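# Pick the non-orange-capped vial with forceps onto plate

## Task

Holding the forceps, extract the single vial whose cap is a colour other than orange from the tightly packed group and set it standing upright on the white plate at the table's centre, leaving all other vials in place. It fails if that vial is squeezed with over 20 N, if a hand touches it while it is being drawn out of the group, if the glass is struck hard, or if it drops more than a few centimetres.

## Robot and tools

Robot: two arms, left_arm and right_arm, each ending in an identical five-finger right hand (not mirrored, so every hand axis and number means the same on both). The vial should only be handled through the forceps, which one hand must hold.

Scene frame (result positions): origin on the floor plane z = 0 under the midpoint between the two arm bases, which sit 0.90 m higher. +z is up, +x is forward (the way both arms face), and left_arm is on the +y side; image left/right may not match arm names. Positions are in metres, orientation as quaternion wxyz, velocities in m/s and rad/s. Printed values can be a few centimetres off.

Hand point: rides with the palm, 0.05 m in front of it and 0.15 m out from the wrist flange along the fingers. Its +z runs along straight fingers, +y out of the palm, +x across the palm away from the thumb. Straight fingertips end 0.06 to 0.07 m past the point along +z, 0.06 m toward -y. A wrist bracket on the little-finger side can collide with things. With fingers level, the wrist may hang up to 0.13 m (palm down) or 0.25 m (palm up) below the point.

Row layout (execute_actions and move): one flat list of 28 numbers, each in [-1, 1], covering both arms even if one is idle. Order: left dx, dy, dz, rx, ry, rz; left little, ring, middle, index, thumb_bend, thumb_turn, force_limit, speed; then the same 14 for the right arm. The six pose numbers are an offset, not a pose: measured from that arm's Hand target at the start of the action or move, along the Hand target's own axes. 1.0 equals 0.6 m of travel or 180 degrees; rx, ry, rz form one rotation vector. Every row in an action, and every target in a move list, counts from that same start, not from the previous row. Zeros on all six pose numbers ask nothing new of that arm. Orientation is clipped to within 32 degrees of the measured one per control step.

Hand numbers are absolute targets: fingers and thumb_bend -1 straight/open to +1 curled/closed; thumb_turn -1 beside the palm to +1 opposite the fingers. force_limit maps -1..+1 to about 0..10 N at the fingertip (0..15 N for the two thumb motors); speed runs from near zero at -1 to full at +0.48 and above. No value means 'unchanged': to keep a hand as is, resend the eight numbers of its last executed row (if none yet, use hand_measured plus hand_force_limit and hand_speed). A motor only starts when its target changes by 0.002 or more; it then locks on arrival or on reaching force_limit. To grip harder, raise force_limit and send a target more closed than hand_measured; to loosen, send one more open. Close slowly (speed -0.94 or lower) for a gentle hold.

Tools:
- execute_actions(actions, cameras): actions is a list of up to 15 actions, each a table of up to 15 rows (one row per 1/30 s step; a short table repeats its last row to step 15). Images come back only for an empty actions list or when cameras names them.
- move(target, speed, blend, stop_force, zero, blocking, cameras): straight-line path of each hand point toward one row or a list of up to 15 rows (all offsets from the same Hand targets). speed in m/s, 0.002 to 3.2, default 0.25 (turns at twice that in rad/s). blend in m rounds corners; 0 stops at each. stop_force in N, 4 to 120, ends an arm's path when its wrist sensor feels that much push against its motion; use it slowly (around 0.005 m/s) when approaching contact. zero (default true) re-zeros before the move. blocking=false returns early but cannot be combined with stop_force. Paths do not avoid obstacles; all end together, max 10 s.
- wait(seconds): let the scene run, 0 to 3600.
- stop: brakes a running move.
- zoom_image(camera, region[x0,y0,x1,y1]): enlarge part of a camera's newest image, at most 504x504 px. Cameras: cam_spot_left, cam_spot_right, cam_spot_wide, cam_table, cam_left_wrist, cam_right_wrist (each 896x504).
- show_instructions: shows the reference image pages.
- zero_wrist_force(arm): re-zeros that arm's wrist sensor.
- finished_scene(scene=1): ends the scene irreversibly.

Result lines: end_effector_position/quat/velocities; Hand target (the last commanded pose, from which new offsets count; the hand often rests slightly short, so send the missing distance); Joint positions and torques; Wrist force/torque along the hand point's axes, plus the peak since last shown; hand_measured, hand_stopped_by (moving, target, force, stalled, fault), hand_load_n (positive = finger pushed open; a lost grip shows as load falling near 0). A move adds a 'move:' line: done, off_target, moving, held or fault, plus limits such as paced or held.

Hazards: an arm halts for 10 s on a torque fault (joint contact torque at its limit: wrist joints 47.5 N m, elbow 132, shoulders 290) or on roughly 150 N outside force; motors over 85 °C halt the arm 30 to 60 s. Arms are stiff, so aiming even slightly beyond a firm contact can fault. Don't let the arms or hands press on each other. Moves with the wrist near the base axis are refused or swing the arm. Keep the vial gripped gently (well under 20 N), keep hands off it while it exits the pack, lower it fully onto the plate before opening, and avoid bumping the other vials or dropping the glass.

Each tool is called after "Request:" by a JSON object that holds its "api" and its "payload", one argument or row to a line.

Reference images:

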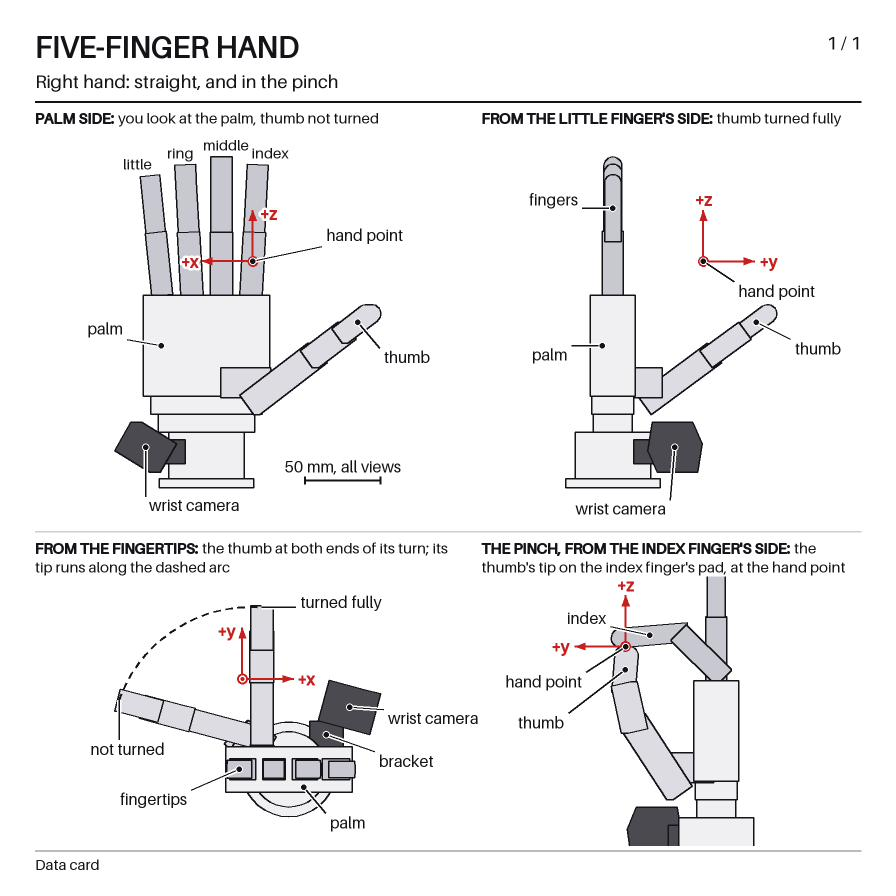

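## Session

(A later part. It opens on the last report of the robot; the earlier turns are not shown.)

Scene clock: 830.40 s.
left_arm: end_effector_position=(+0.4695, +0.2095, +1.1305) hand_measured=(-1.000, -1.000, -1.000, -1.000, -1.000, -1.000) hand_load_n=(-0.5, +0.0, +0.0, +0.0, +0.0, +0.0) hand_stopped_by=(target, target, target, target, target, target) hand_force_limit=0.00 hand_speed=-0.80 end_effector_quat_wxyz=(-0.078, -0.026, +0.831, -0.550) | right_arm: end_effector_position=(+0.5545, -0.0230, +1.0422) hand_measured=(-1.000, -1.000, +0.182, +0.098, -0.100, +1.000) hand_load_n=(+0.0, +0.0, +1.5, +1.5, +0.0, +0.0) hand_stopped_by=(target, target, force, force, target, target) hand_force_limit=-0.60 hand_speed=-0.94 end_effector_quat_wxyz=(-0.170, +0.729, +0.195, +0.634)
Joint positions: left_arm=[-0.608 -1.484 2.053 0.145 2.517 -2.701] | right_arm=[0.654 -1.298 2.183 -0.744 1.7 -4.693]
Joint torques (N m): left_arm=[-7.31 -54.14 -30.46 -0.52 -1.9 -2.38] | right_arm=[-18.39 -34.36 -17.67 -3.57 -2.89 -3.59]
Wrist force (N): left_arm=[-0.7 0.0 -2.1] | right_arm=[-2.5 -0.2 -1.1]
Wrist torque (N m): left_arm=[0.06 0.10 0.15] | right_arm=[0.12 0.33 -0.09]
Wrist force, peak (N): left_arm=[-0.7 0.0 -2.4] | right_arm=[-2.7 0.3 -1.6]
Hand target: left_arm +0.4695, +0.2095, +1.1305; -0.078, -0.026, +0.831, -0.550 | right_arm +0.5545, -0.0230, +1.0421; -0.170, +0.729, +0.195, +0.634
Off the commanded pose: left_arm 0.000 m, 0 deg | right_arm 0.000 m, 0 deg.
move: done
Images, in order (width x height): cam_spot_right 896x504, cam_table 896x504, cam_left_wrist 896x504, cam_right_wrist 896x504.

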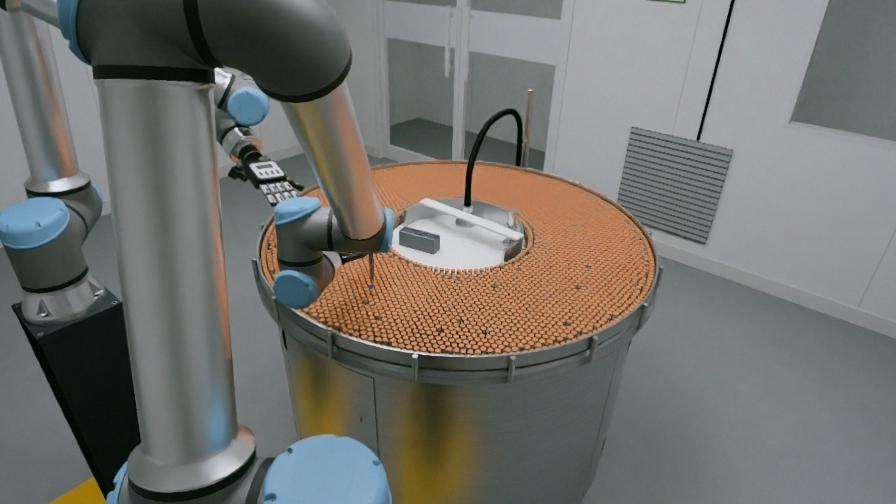

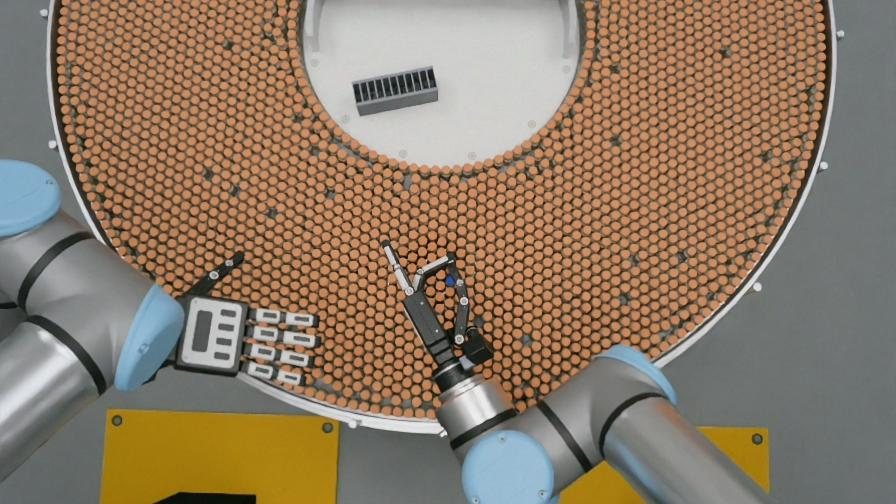

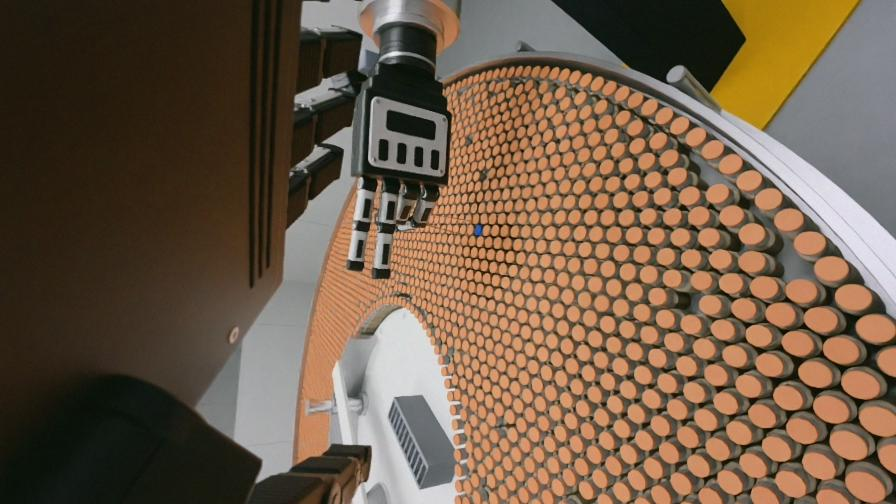

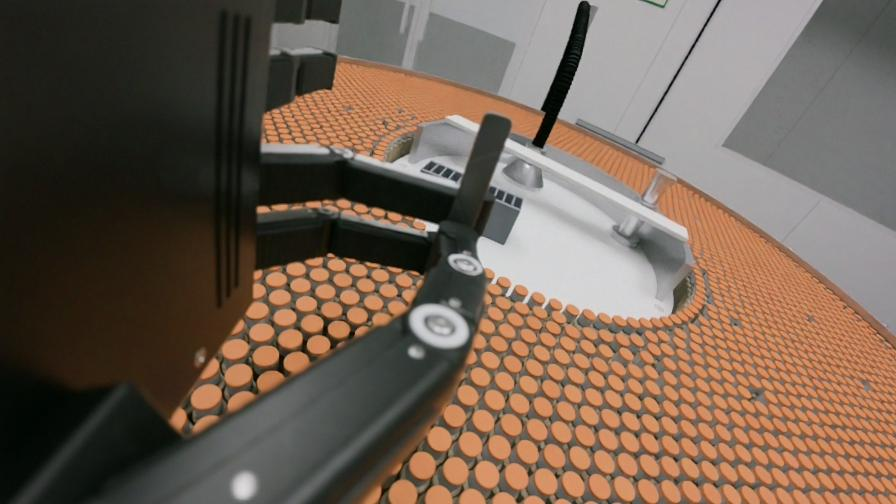

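Request:
{"api": "move", "payload": {
  "target": [0,0,0,0,0,0,-1,-1,-1,-1,-1,-1,0,-0.8,-0.0099,-0.003,0.0011,0,0,0,-1,-1,0.31,0.31,-0.1,1,-0.6,-0.94],
  "speed": 0.02,
  "cameras": ["cam_left_wrist","cam_spot_right"]
}}

Request:
{"api": "zoom_image", "payload": {
  "camera": "cam_left_wrist",
  "region": [450, 210, 490, 245]
}}

Request:
{"api": "zoom_image", "payload": {
  "camera": "cam_spot_right",
  "region": [355, 265, 390, 300]
}}

Scene clock: 855.87 s.
left_arm: end_effector_position=(+0.4695, +0.2095, +1.1305) hand_measured=(-1.000, -1.000, -1.000, -1.000, -1.000, -1.000) hand_load_n=(+0.0, +0.0, +0.0, +0.0, +0.0, -0.5) hand_stopped_by=(target, target, target, target, target, target) hand_force_limit=0.00 hand_speed=-0.80 end_effector_quat_wxyz=(-0.078, -0.026, +0.831, -0.550) | right_arm: end_effector_position=(+0.5535, -0.0216, +1.0363) hand_measured=(-1.000, -1.000, +0.182, +0.098, -0.100, +1.000) hand_load_n=(+0.0, +0.0, +1.5, +1.0, +0.5, +0.0) hand_stopped_by=(target, target, force, force, target, target) hand_force_limit=-0.60 hand_speed=-0.94 end_effector_quat_wxyz=(-0.170, +0.729, +0.195, +0.634)
Joint positions: left_arm=[-0.608 -1.484 2.053 0.145 2.517 -2.701] | right_arm=[0.658 -1.288 2.184 -0.756 1.703 -4.693]
Joint torques (N m): left_arm=[-8.74 -54.83 -31.48 -0.53 -2.04 -2.34] | right_arm=[14.75 -36.42 -17.84 -4.68 2.9 2.67]
Wrist force (N): left_arm=[-0.4 0.2 -2.1] | right_arm=[-2.5 -0.2 -1.4]
Wrist torque (N m): left_arm=[0.09 0.06 0.17] | right_arm=[0.12 0.34 -0.13]
Wrist force, peak (N): left_arm=[-0.9 0.2 -2.3] | right_arm=[-2.9 -0.2 -1.5]
Hand target: left_arm +0.4695, +0.2095, +1.1305; -0.078, -0.026, +0.831, -0.550 | right_arm +0.5535, -0.0215, +1.0361; -0.170, +0.729, +0.195, +0.634
Off the commanded pose: left_arm 0.000 m, 0 deg | right_arm 0.000 m, 0 deg.
move: done
Images, in order (width x height): cam_spot_right 896x504, cam_left_wrist 896x504.

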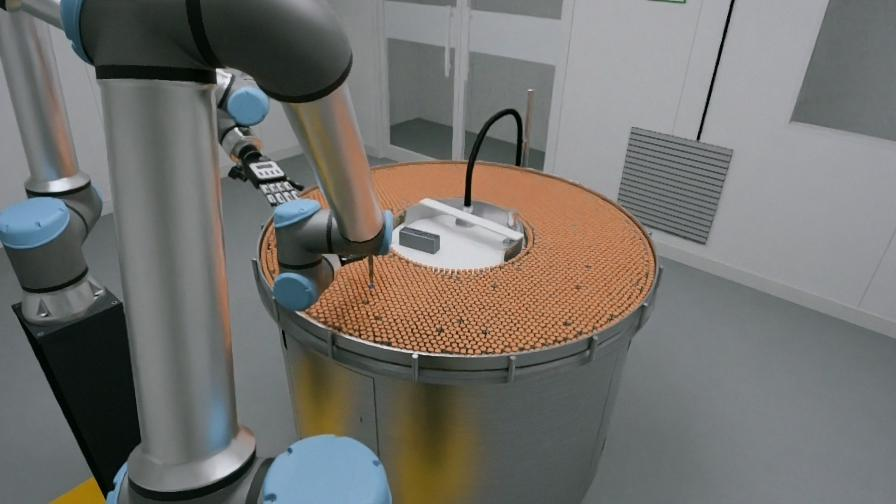

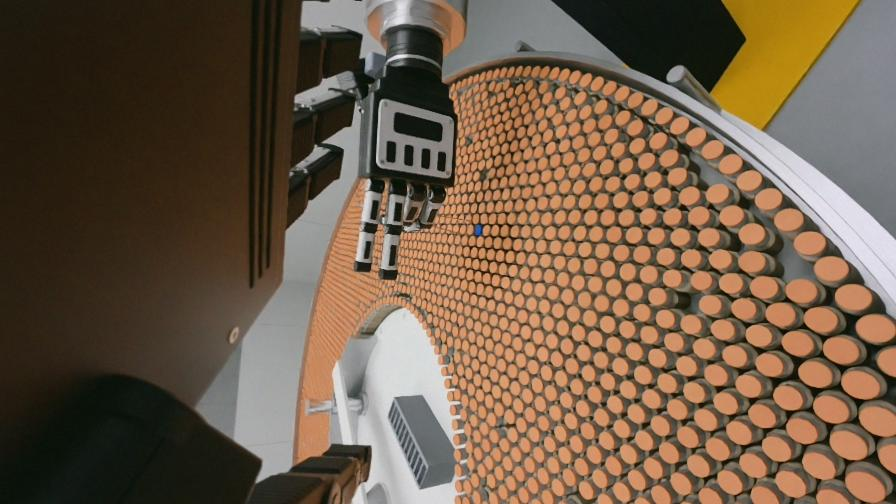

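Scaled by 12.600 from the camera's image (finer frame: 1280x720).

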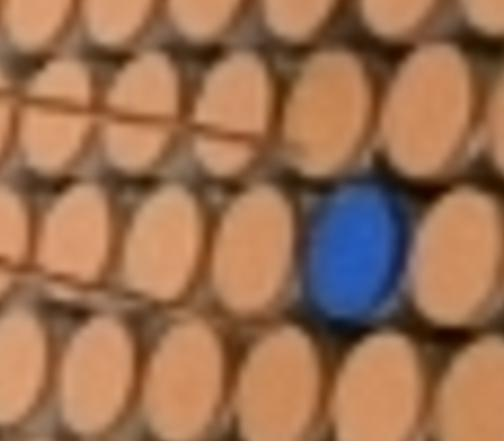

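Scaled by 14.400 from the camera's image (finer frame: 1280x720).

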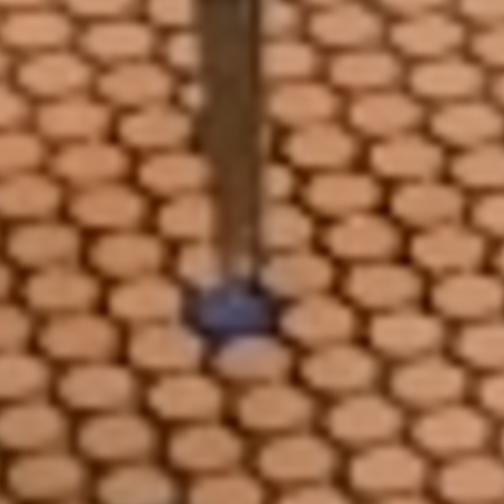

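Request:
{"api": "move", "payload": {
  "target": [0,0,0,0,0,0,-1,-1,-1,-1,-1,-1,0,-0.8,-0.0051,-0.0027,0.0003,0,0,0,-1,-1,0.31,0.31,-0.1,1,-0.6,-0.94],
  "speed": 0.02,
  "cameras": ["cam_left_wrist","cam_spot_right","cam_spot_left"]
}}

Request:
{"api": "zoom_image", "payload": {
  "camera": "cam_left_wrist",
  "region": [450, 210, 490, 245]
}}

Request:
{"api": "zoom_image", "payload": {
  "camera": "cam_spot_right",
  "region": [355, 265, 390, 300]
}}

Request:
{"api": "zoom_image", "payload": {
  "camera": "cam_spot_left",
  "region": [500, 220, 600, 310]
}}

Scene clock: 866.63 s.
left_arm: end_effector_position=(+0.4695, +0.2095, +1.1305) hand_measured=(-1.000, -1.000, -1.000, -1.000, -1.000, -1.000) hand_load_n=(+0.0, +0.0, +0.0, +0.0, +0.0, -0.5) hand_stopped_by=(target, target, target, target, target, target) hand_force_limit=0.00 hand_speed=-0.80 end_effector_quat_wxyz=(-0.078, -0.026, +0.831, -0.550) | right_arm: end_effector_position=(+0.5525, -0.0203, +1.0332) hand_measured=(-1.000, -1.000, +0.182, +0.098, -0.100, +1.000) hand_load_n=(+0.0, +0.0, +2.0, +1.0, +0.5, +0.0) hand_stopped_by=(target, target, force, force, target, target) hand_force_limit=-0.60 hand_speed=-0.94 end_effector_quat_wxyz=(-0.170, +0.729, +0.195, +0.634)
Joint positions: left_arm=[-0.608 -1.484 2.053 0.145 2.517 -2.701] | right_arm=[0.661 -1.282 2.185 -0.762 1.706 -4.692]
Joint torques (N m): left_arm=[-8.19 -55.56 -31.7 -0.4 -1.96 -2.23] | right_arm=[15.33 -31.56 -17.95 -3.93 3.1 2.2]
Wrist force (N): left_arm=[-0.5 0.0 -2.2] | right_arm=[-2.3 0.2 -1.0]
Wrist torque (N m): left_arm=[0.07 0.07 0.17] | right_arm=[0.15 0.30 -0.19]
Wrist force, peak (N): left_arm=[-0.8 0.0 -2.5] | right_arm=[-3.0 -0.2 -1.0]
Hand target: left_arm +0.4695, +0.2095, +1.1305; -0.078, -0.026, +0.831, -0.550 | right_arm +0.5525, -0.0202, +1.0331; -0.170, +0.729, +0.195, +0.634
Off the commanded pose: left_arm 0.000 m, 0 deg | right_arm 0.000 m, 0 deg.
move: done
Images, in order (width x height): cam_spot_left 896x504, cam_spot_right 896x504, cam_left_wrist 896x504.

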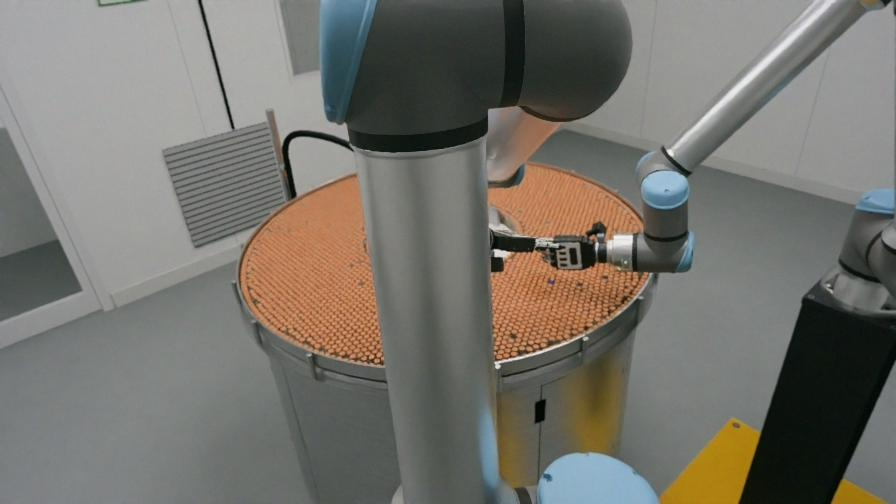

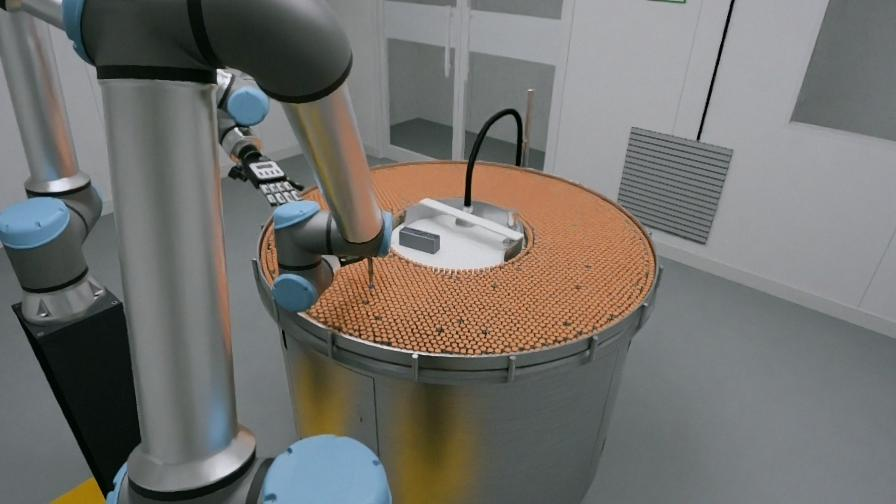

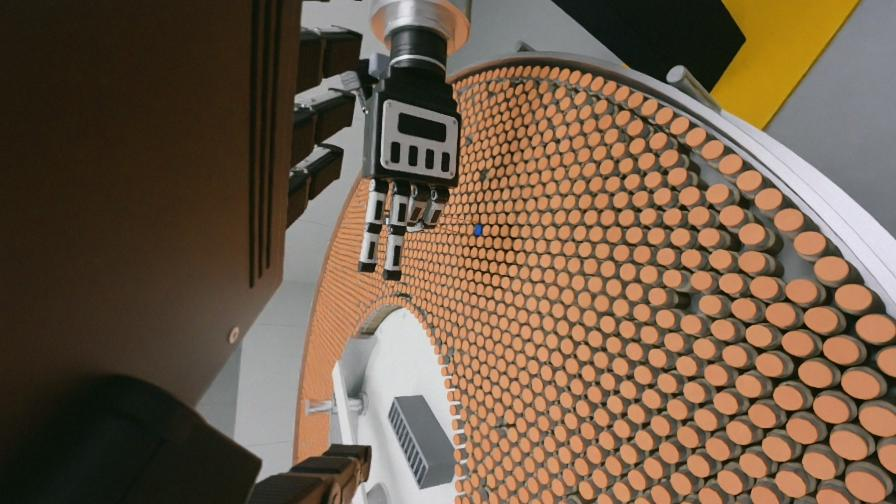

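Scaled by 12.600 from the camera's image (finer frame: 1280x720).

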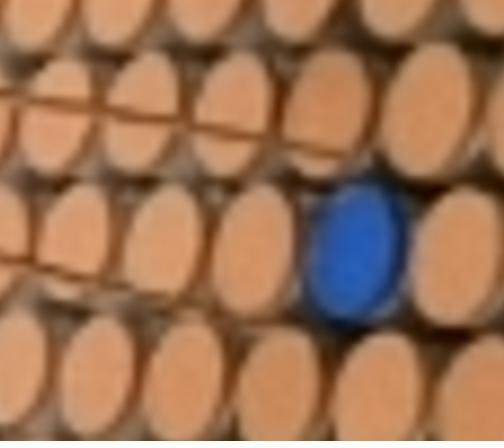

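Scaled by 14.400 from the camera's image (finer frame: 1280x720).

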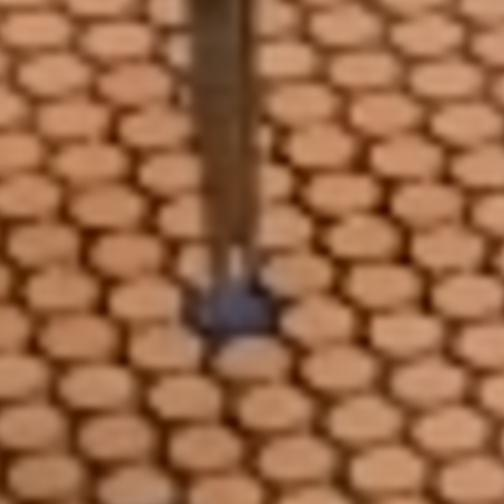

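Scaled by 5.040 from the camera's image (finer frame: 1280x720).

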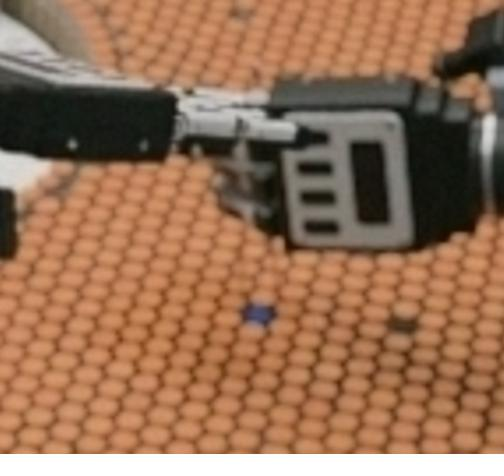

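Request:
{"api": "move", "payload": {
  "target": [0,0,0,0,0,0,-1,-1,-1,-1,-1,-1,0,-0.8,-0.01485,0,0.0021,0,0,0,-1,-1,0.31,0.31,-0.1,1,-0.6,-0.94],
  "speed": 0.01,
  "stop_force": 4,
  "cameras": ["cam_left_wrist","cam_spot_right"]
}}

Request:
{"api": "zoom_image", "payload": {
  "camera": "cam_left_wrist",
  "region": [450, 210, 490, 245]
}}

Request:
{"api": "zoom_image", "payload": {
  "camera": "cam_spot_right",
  "region": [355, 265, 390, 300]
}}

Scene clock: 880.07 s.
left_arm: end_effector_position=(+0.4695, +0.2095, +1.1305) hand_measured=(-1.000, -1.000, -1.000, -1.000, -1.000, -1.000) hand_load_n=(+0.0, +0.0, +0.0, +0.0, +0.0, -0.5) hand_stopped_by=(target, target, target, target, target, target) hand_force_limit=0.00 hand_speed=-0.80 end_effector_quat_wxyz=(-0.078, -0.026, +0.831, -0.550) | right_arm: end_effector_position=(+0.5525, -0.0202, +1.0241) hand_measured=(-1.000, -1.000, +0.182, +0.098, -0.100, +1.000) hand_load_n=(+0.0, +0.0, +2.0, +1.0, +0.0, +0.0) hand_stopped_by=(target, target, force, force, target, target) hand_force_limit=-0.60 hand_speed=-0.94 end_effector_quat_wxyz=(-0.170, +0.729, +0.195, +0.634)
Joint positions: left_arm=[-0.608 -1.484 2.053 0.145 2.517 -2.701] | right_arm=[0.661 -1.268 2.189 -0.781 1.706 -4.692]
Joint torques (N m): left_arm=[-7.34 -54.59 -31.21 -0.46 -2.26 -2.46] | right_arm=[18.26 -35.07 -16.28 -4.24 2.83 2.13]
Wrist force (N): left_arm=[-0.6 -0.1 -2.0] | right_arm=[-2.2 -0.2 -1.3]
Wrist torque (N m): left_arm=[0.04 0.08 0.15] | right_arm=[0.10 0.29 -0.21]
Wrist force, peak (N): left_arm=[-0.7 0.1 -2.5] | right_arm=[-3.0 -0.1 -1.3]
Hand target: left_arm +0.4695, +0.2095, +1.1305; -0.078, -0.026, +0.831, -0.550 | right_arm +0.5525, -0.0202, +1.0241; -0.170, +0.729, +0.195, +0.634
Off the commanded pose: left_arm 0.000 m, 0 deg | right_arm 0.000 m, 0 deg.
move: done
Images, in order (width x height): cam_spot_right 896x504, cam_left_wrist 896x504.

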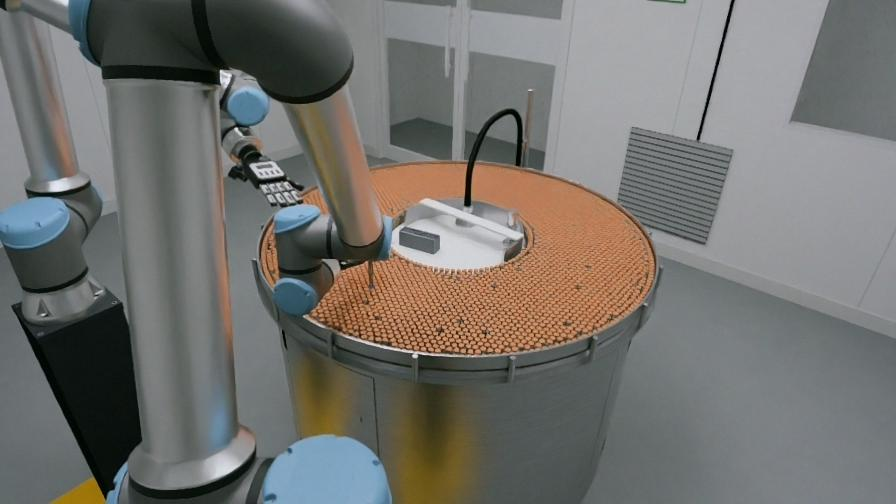

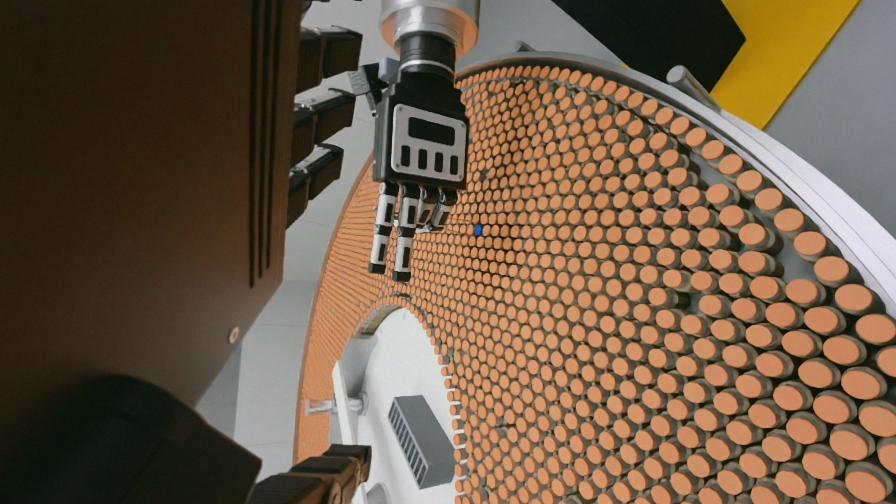

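Scaled by 12.600 from the camera's image (finer frame: 1280x720).

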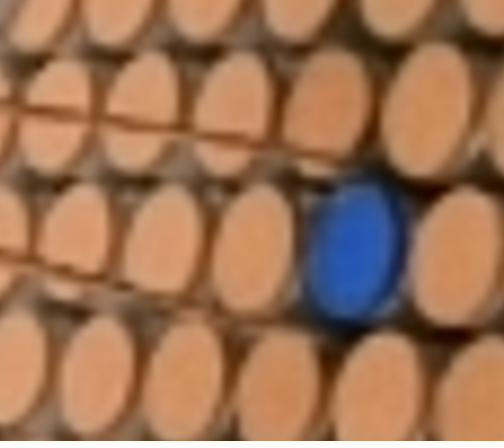

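Scaled by 14.400 from the camera's image (finer frame: 1280x720).

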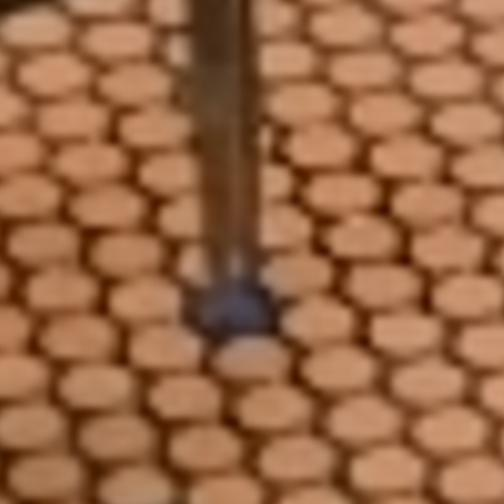

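Request:
{"api": "zoom_image", "payload": {
  "camera": "cam_spot_right",
  "region": [360, 272, 384, 296]
}}

Request:
{"api": "zoom_image", "payload": {
  "camera": "cam_left_wrist",
  "region": [465, 215, 490, 240]
}}

Scaled by 21.000 from the camera's image (finer frame: 1280x720).

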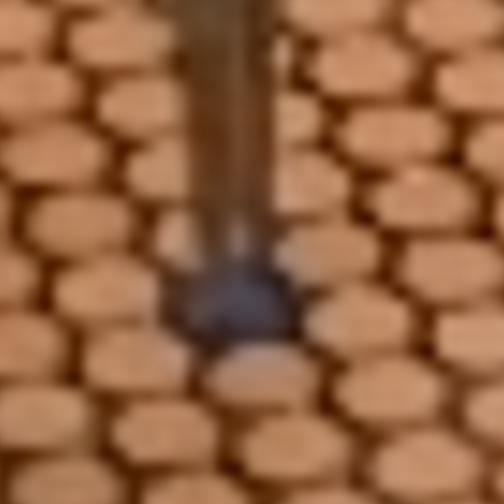

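Scaled by 20.160 from the camera's image (finer frame: 1280x720).

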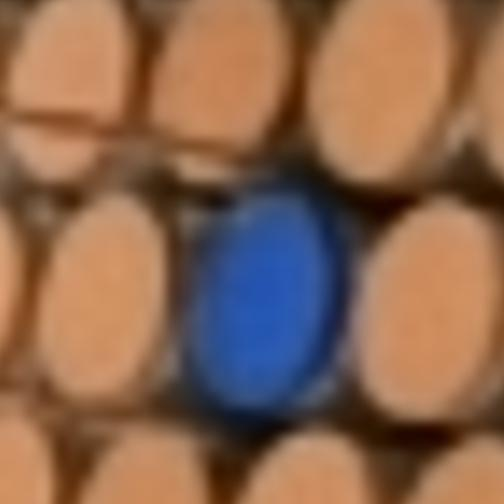

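Request:
{"api": "move", "payload": {
  "target": [0,0,0,0,0,0,-1,-1,-1,-1,-1,-1,0,-0.8,0,0,0,0,0,0,-1,-1,0.197,0.113,-0.1,1,0,-0.94],
  "speed": 0.01,
  "cameras": ["cam_left_wrist","cam_spot_right"]
}}

Request:
{"api": "zoom_image", "payload": {
  "camera": "cam_left_wrist",
  "region": [450, 210, 490, 245]
}}

Scene clock: 929.53 s.
left_arm: end_effector_position=(+0.4695, +0.2095, +1.1305) hand_measured=(-1.000, -1.000, -1.000, -1.000, -1.000, -1.000) hand_load_n=(+0.0, +0.0, +0.0, +0.0, +0.0, +0.0) hand_stopped_by=(target, target, target, target, target, target) hand_force_limit=0.00 hand_speed=-0.80 end_effector_quat_wxyz=(-0.078, -0.026, +0.831, -0.550) | right_arm: end_effector_position=(+0.5525, -0.0202, +1.0241) hand_measured=(-1.000, -1.000, +0.194, +0.112, -0.100, +1.000) hand_load_n=(+0.0, +0.0, +5.0, +2.5, +0.5, +0.0) hand_stopped_by=(target, target, force, target, target, target) hand_force_limit=0.00 hand_speed=-0.94 end_effector_quat_wxyz=(-0.170, +0.729, +0.195, +0.634)
Joint positions: left_arm=[-0.608 -1.484 2.053 0.145 2.517 -2.701] | right_arm=[0.661 -1.268 2.189 -0.781 1.706 -4.692]
Joint torques (N m): left_arm=[-8.52 -53.52 -31.2 -0.51 -2.03 -2.18] | right_arm=[13.56 -36.84 -16.24 -4.3 2.92 0.45]
Wrist force (N): left_arm=[-0.5 0.0 -2.2] | right_arm=[-2.5 -0.6 -1.6]
Wrist torque (N m): left_arm=[0.08 0.07 0.15] | right_arm=[0.06 0.36 -0.24]
Wrist force, peak (N): left_arm=[-0.6 -0.1 -2.5] | right_arm=[-3.0 0.2 -1.4]
Hand target: left_arm +0.4695, +0.2095, +1.1305; -0.078, -0.026, +0.831, -0.550 | right_arm +0.5525, -0.0202, +1.0241; -0.170, +0.729, +0.195, +0.634
Off the commanded pose: left_arm 0.000 m, 0 deg | right_arm 0.000 m, 0 deg.
move: done
Images, in order (width x height): cam_spot_right 896x504, cam_left_wrist 896x504.

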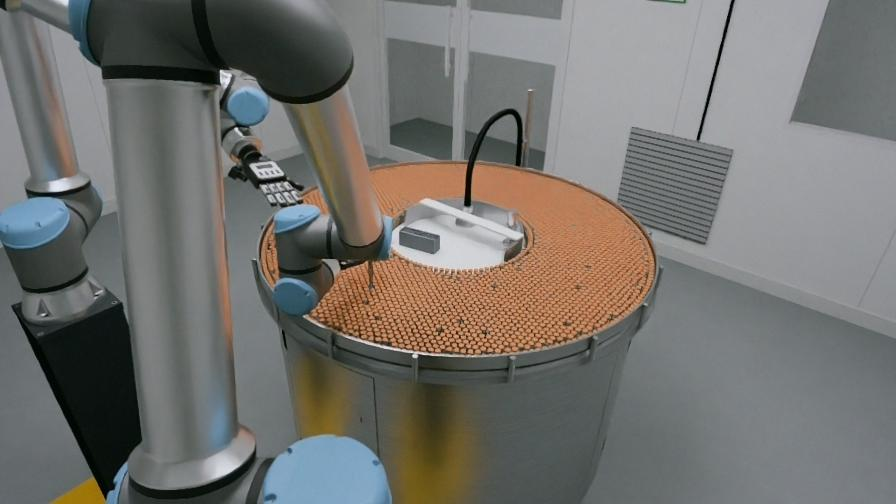

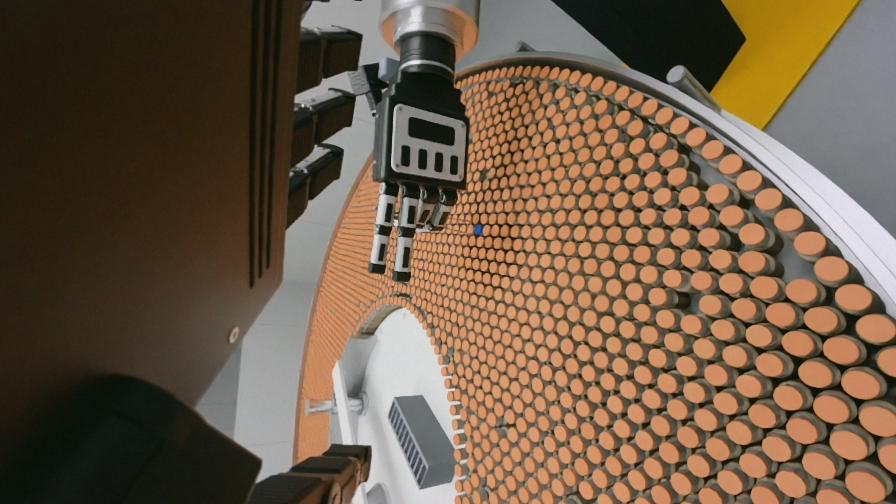

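Scaled by 12.600 from the camera's image (finer frame: 1280x720).

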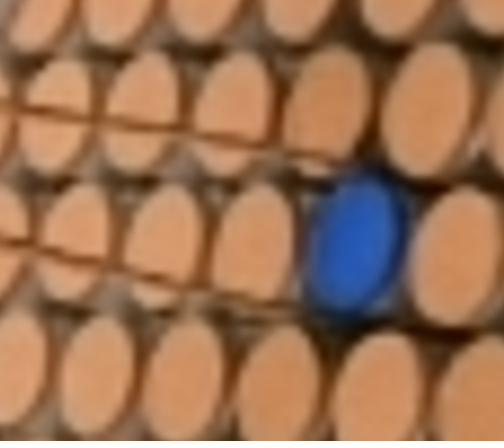

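Request:
{"api": "move", "payload": {
  "target": [0,0,0,0,0,0,-1,-1,-1,-1,-1,-1,0,-0.8,0,0,0.0017,0,0,0,-1,-1,0.215,0.13,-0.1,1,0.5,-0.94],
  "speed": 0.01,
  "cameras": ["cam_left_wrist","cam_spot_right"]
}}

Request:
{"api": "zoom_image", "payload": {
  "camera": "cam_left_wrist",
  "region": [450, 210, 490, 245]
}}

Scene clock: 939.67 s.
left_arm: end_effector_position=(+0.4695, +0.2095, +1.1305) hand_measured=(-1.000, -1.000, -1.000, -1.000, -1.000, -1.000) hand_load_n=(+0.0, +0.0, +0.0, +0.0, +0.0, -0.5) hand_stopped_by=(target, target, target, target, target, target) hand_force_limit=0.00 hand_speed=-0.80 end_effector_quat_wxyz=(-0.078, -0.026, +0.831, -0.550) | right_arm: end_effector_position=(+0.5532, -0.0197, +1.0239) hand_measured=(-1.000, -1.000, +0.204, +0.128, -0.100, +1.000) hand_load_n=(+0.0, +0.0, +8.0, +6.0, +1.0, +0.0) hand_stopped_by=(target, target, force, target, target, target) hand_force_limit=0.50 hand_speed=-0.94 end_effector_quat_wxyz=(-0.170, +0.729, +0.195, +0.634)
Joint positions: left_arm=[-0.608 -1.484 2.053 0.145 2.517 -2.701] | right_arm=[0.661 -1.267 2.187 -0.78 1.706 -4.692]
Joint torques (N m): left_arm=[-7.06 -55.23 -31.23 -0.35 -2.03 -2.3] | right_arm=[-14.33 -37.85 -38.15 0.14 -2.18 -3.1]
Wrist force (N): left_arm=[-0.9 0.0 -1.9] | right_arm=[-2.4 0.0 -1.0]
Wrist torque (N m): left_arm=[0.06 0.13 0.13] | right_arm=[0.12 0.37 -0.22]
Wrist force, peak (N): left_arm=[-0.6 -0.1 -2.6] | right_arm=[-2.9 -0.3 -1.3]
Hand target: left_arm +0.4695, +0.2095, +1.1305; -0.078, -0.026, +0.831, -0.550 | right_arm +0.5533, -0.0197, +1.0239; -0.170, +0.729, +0.195, +0.634
Off the commanded pose: left_arm 0.000 m, 0 deg | right_arm 0.000 m, 0 deg.
move: done
Images, in order (width x height): cam_spot_right 896x504, cam_left_wrist 896x504.

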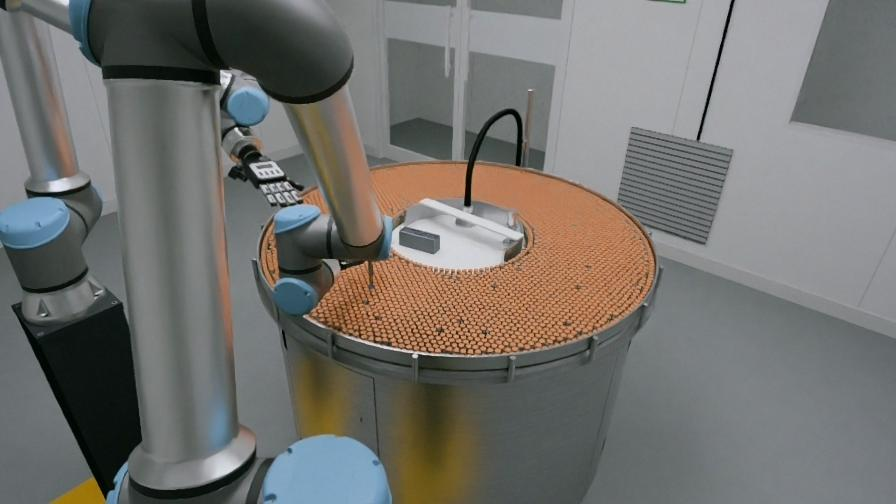

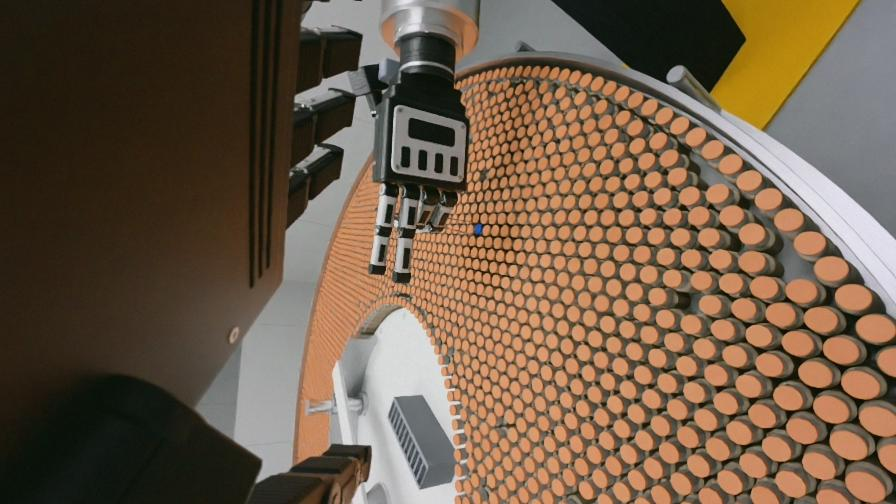

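Scaled by 12.600 from the camera's image (finer frame: 1280x720).

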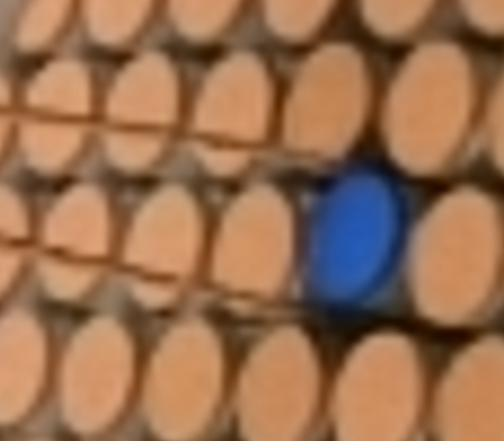

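Request:
{"api": "move", "payload": {
  "target": [0,0,0,0,0,0,-1,-1,-1,-1,-1,-1,0,-0.8,0.0132,0,-0.0019,0,0,0,-1,-1,0.215,0.13,-0.1,1,0.5,-0.94],
  "speed": 0.01,
  "cameras": ["cam_left_wrist","cam_spot_right"]
}}

Request:
{"api": "zoom_image", "payload": {
  "camera": "cam_left_wrist",
  "region": [450, 210, 490, 245]
}}

Request:
{"api": "zoom_image", "payload": {
  "camera": "cam_spot_right",
  "region": [355, 265, 390, 300]
}}

Scene clock: 949.73 s.
left_arm: end_effector_position=(+0.4695, +0.2095, +1.1305) hand_measured=(-1.000, -1.000, -1.000, -1.000, -1.000, -1.000) hand_load_n=(+0.0, +0.0, +0.0, -0.5, +0.0, +0.0) hand_stopped_by=(target, target, target, target, target, target) hand_force_limit=0.00 hand_speed=-0.80 end_effector_quat_wxyz=(-0.078, -0.026, +0.831, -0.550) | right_arm: end_effector_position=(+0.5533, -0.0198, +1.0318) hand_measured=(-1.000, -1.000, +0.204, +0.128, -0.100, +1.000) hand_load_n=(+0.0, +0.0, +8.0, +5.0, +1.0, +0.0) hand_stopped_by=(target, target, force, target, target, target) hand_force_limit=0.50 hand_speed=-0.94 end_effector_quat_wxyz=(-0.170, +0.729, +0.195, +0.634)
Joint positions: left_arm=[-0.608 -1.484 2.053 0.145 2.517 -2.701] | right_arm=[0.661 -1.279 2.184 -0.764 1.706 -4.692]
Joint torques (N m): left_arm=[-7.68 -54.75 -30.84 -0.34 -2.05 -2.14] | right_arm=[-20.37 -70.18 -38.85 0.21 -2.71 -3.07]
Wrist force (N): left_arm=[-0.6 0.1 -2.2] | right_arm=[-2.5 0.2 -0.9]
Wrist torque (N m): left_arm=[0.08 0.09 0.15] | right_arm=[0.15 0.32 -0.19]
Wrist force, peak (N): left_arm=[-0.8 -0.1 -2.4] | right_arm=[-2.9 -0.4 -1.1]
Hand target: left_arm +0.4695, +0.2095, +1.1305; -0.078, -0.026, +0.831, -0.550 | right_arm +0.5533, -0.0198, +1.0319; -0.170, +0.729, +0.195, +0.634
Off the commanded pose: left_arm 0.000 m, 0 deg | right_arm 0.000 m, 0 deg.
move: done
Images, in order (width x height): cam_spot_right 896x504, cam_left_wrist 896x504.

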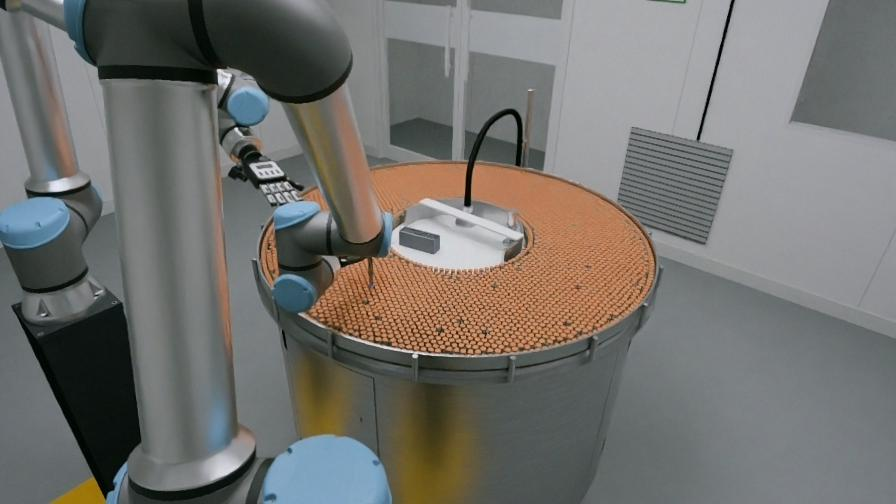

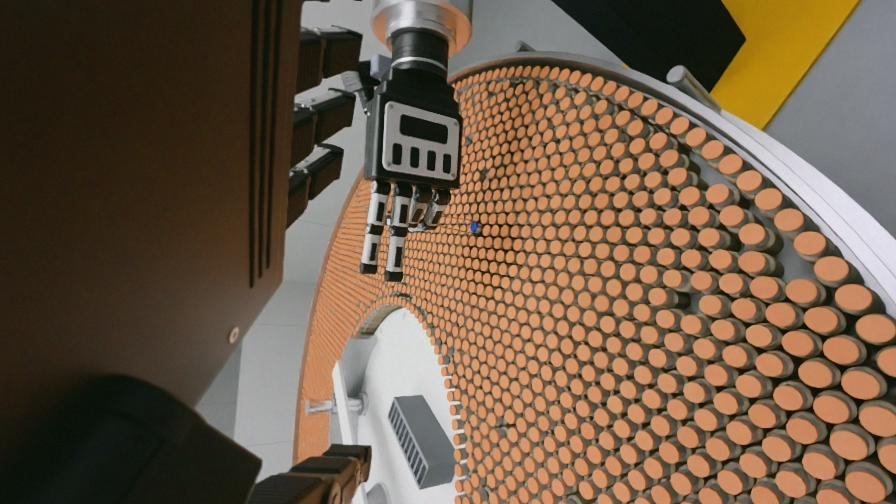

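Scaled by 12.600 from the camera's image (finer frame: 1280x720).

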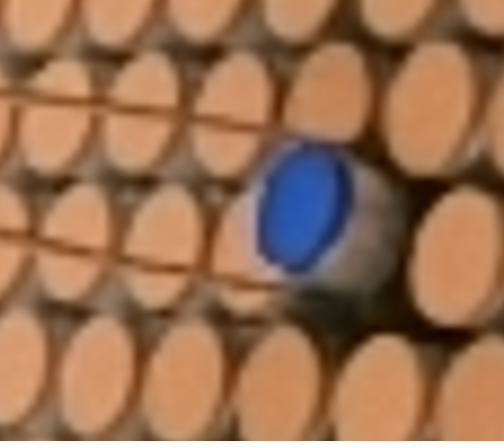

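Scaled by 14.400 from the camera's image (finer frame: 1280x720).

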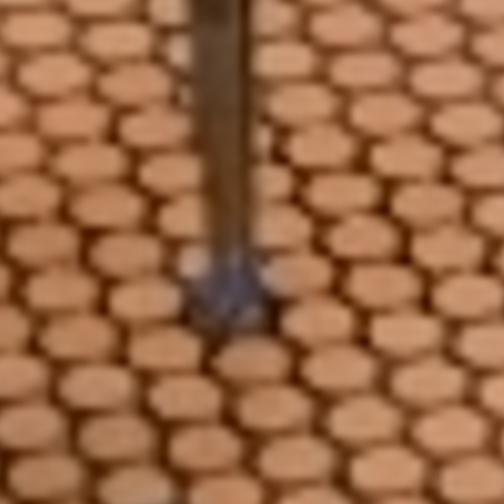

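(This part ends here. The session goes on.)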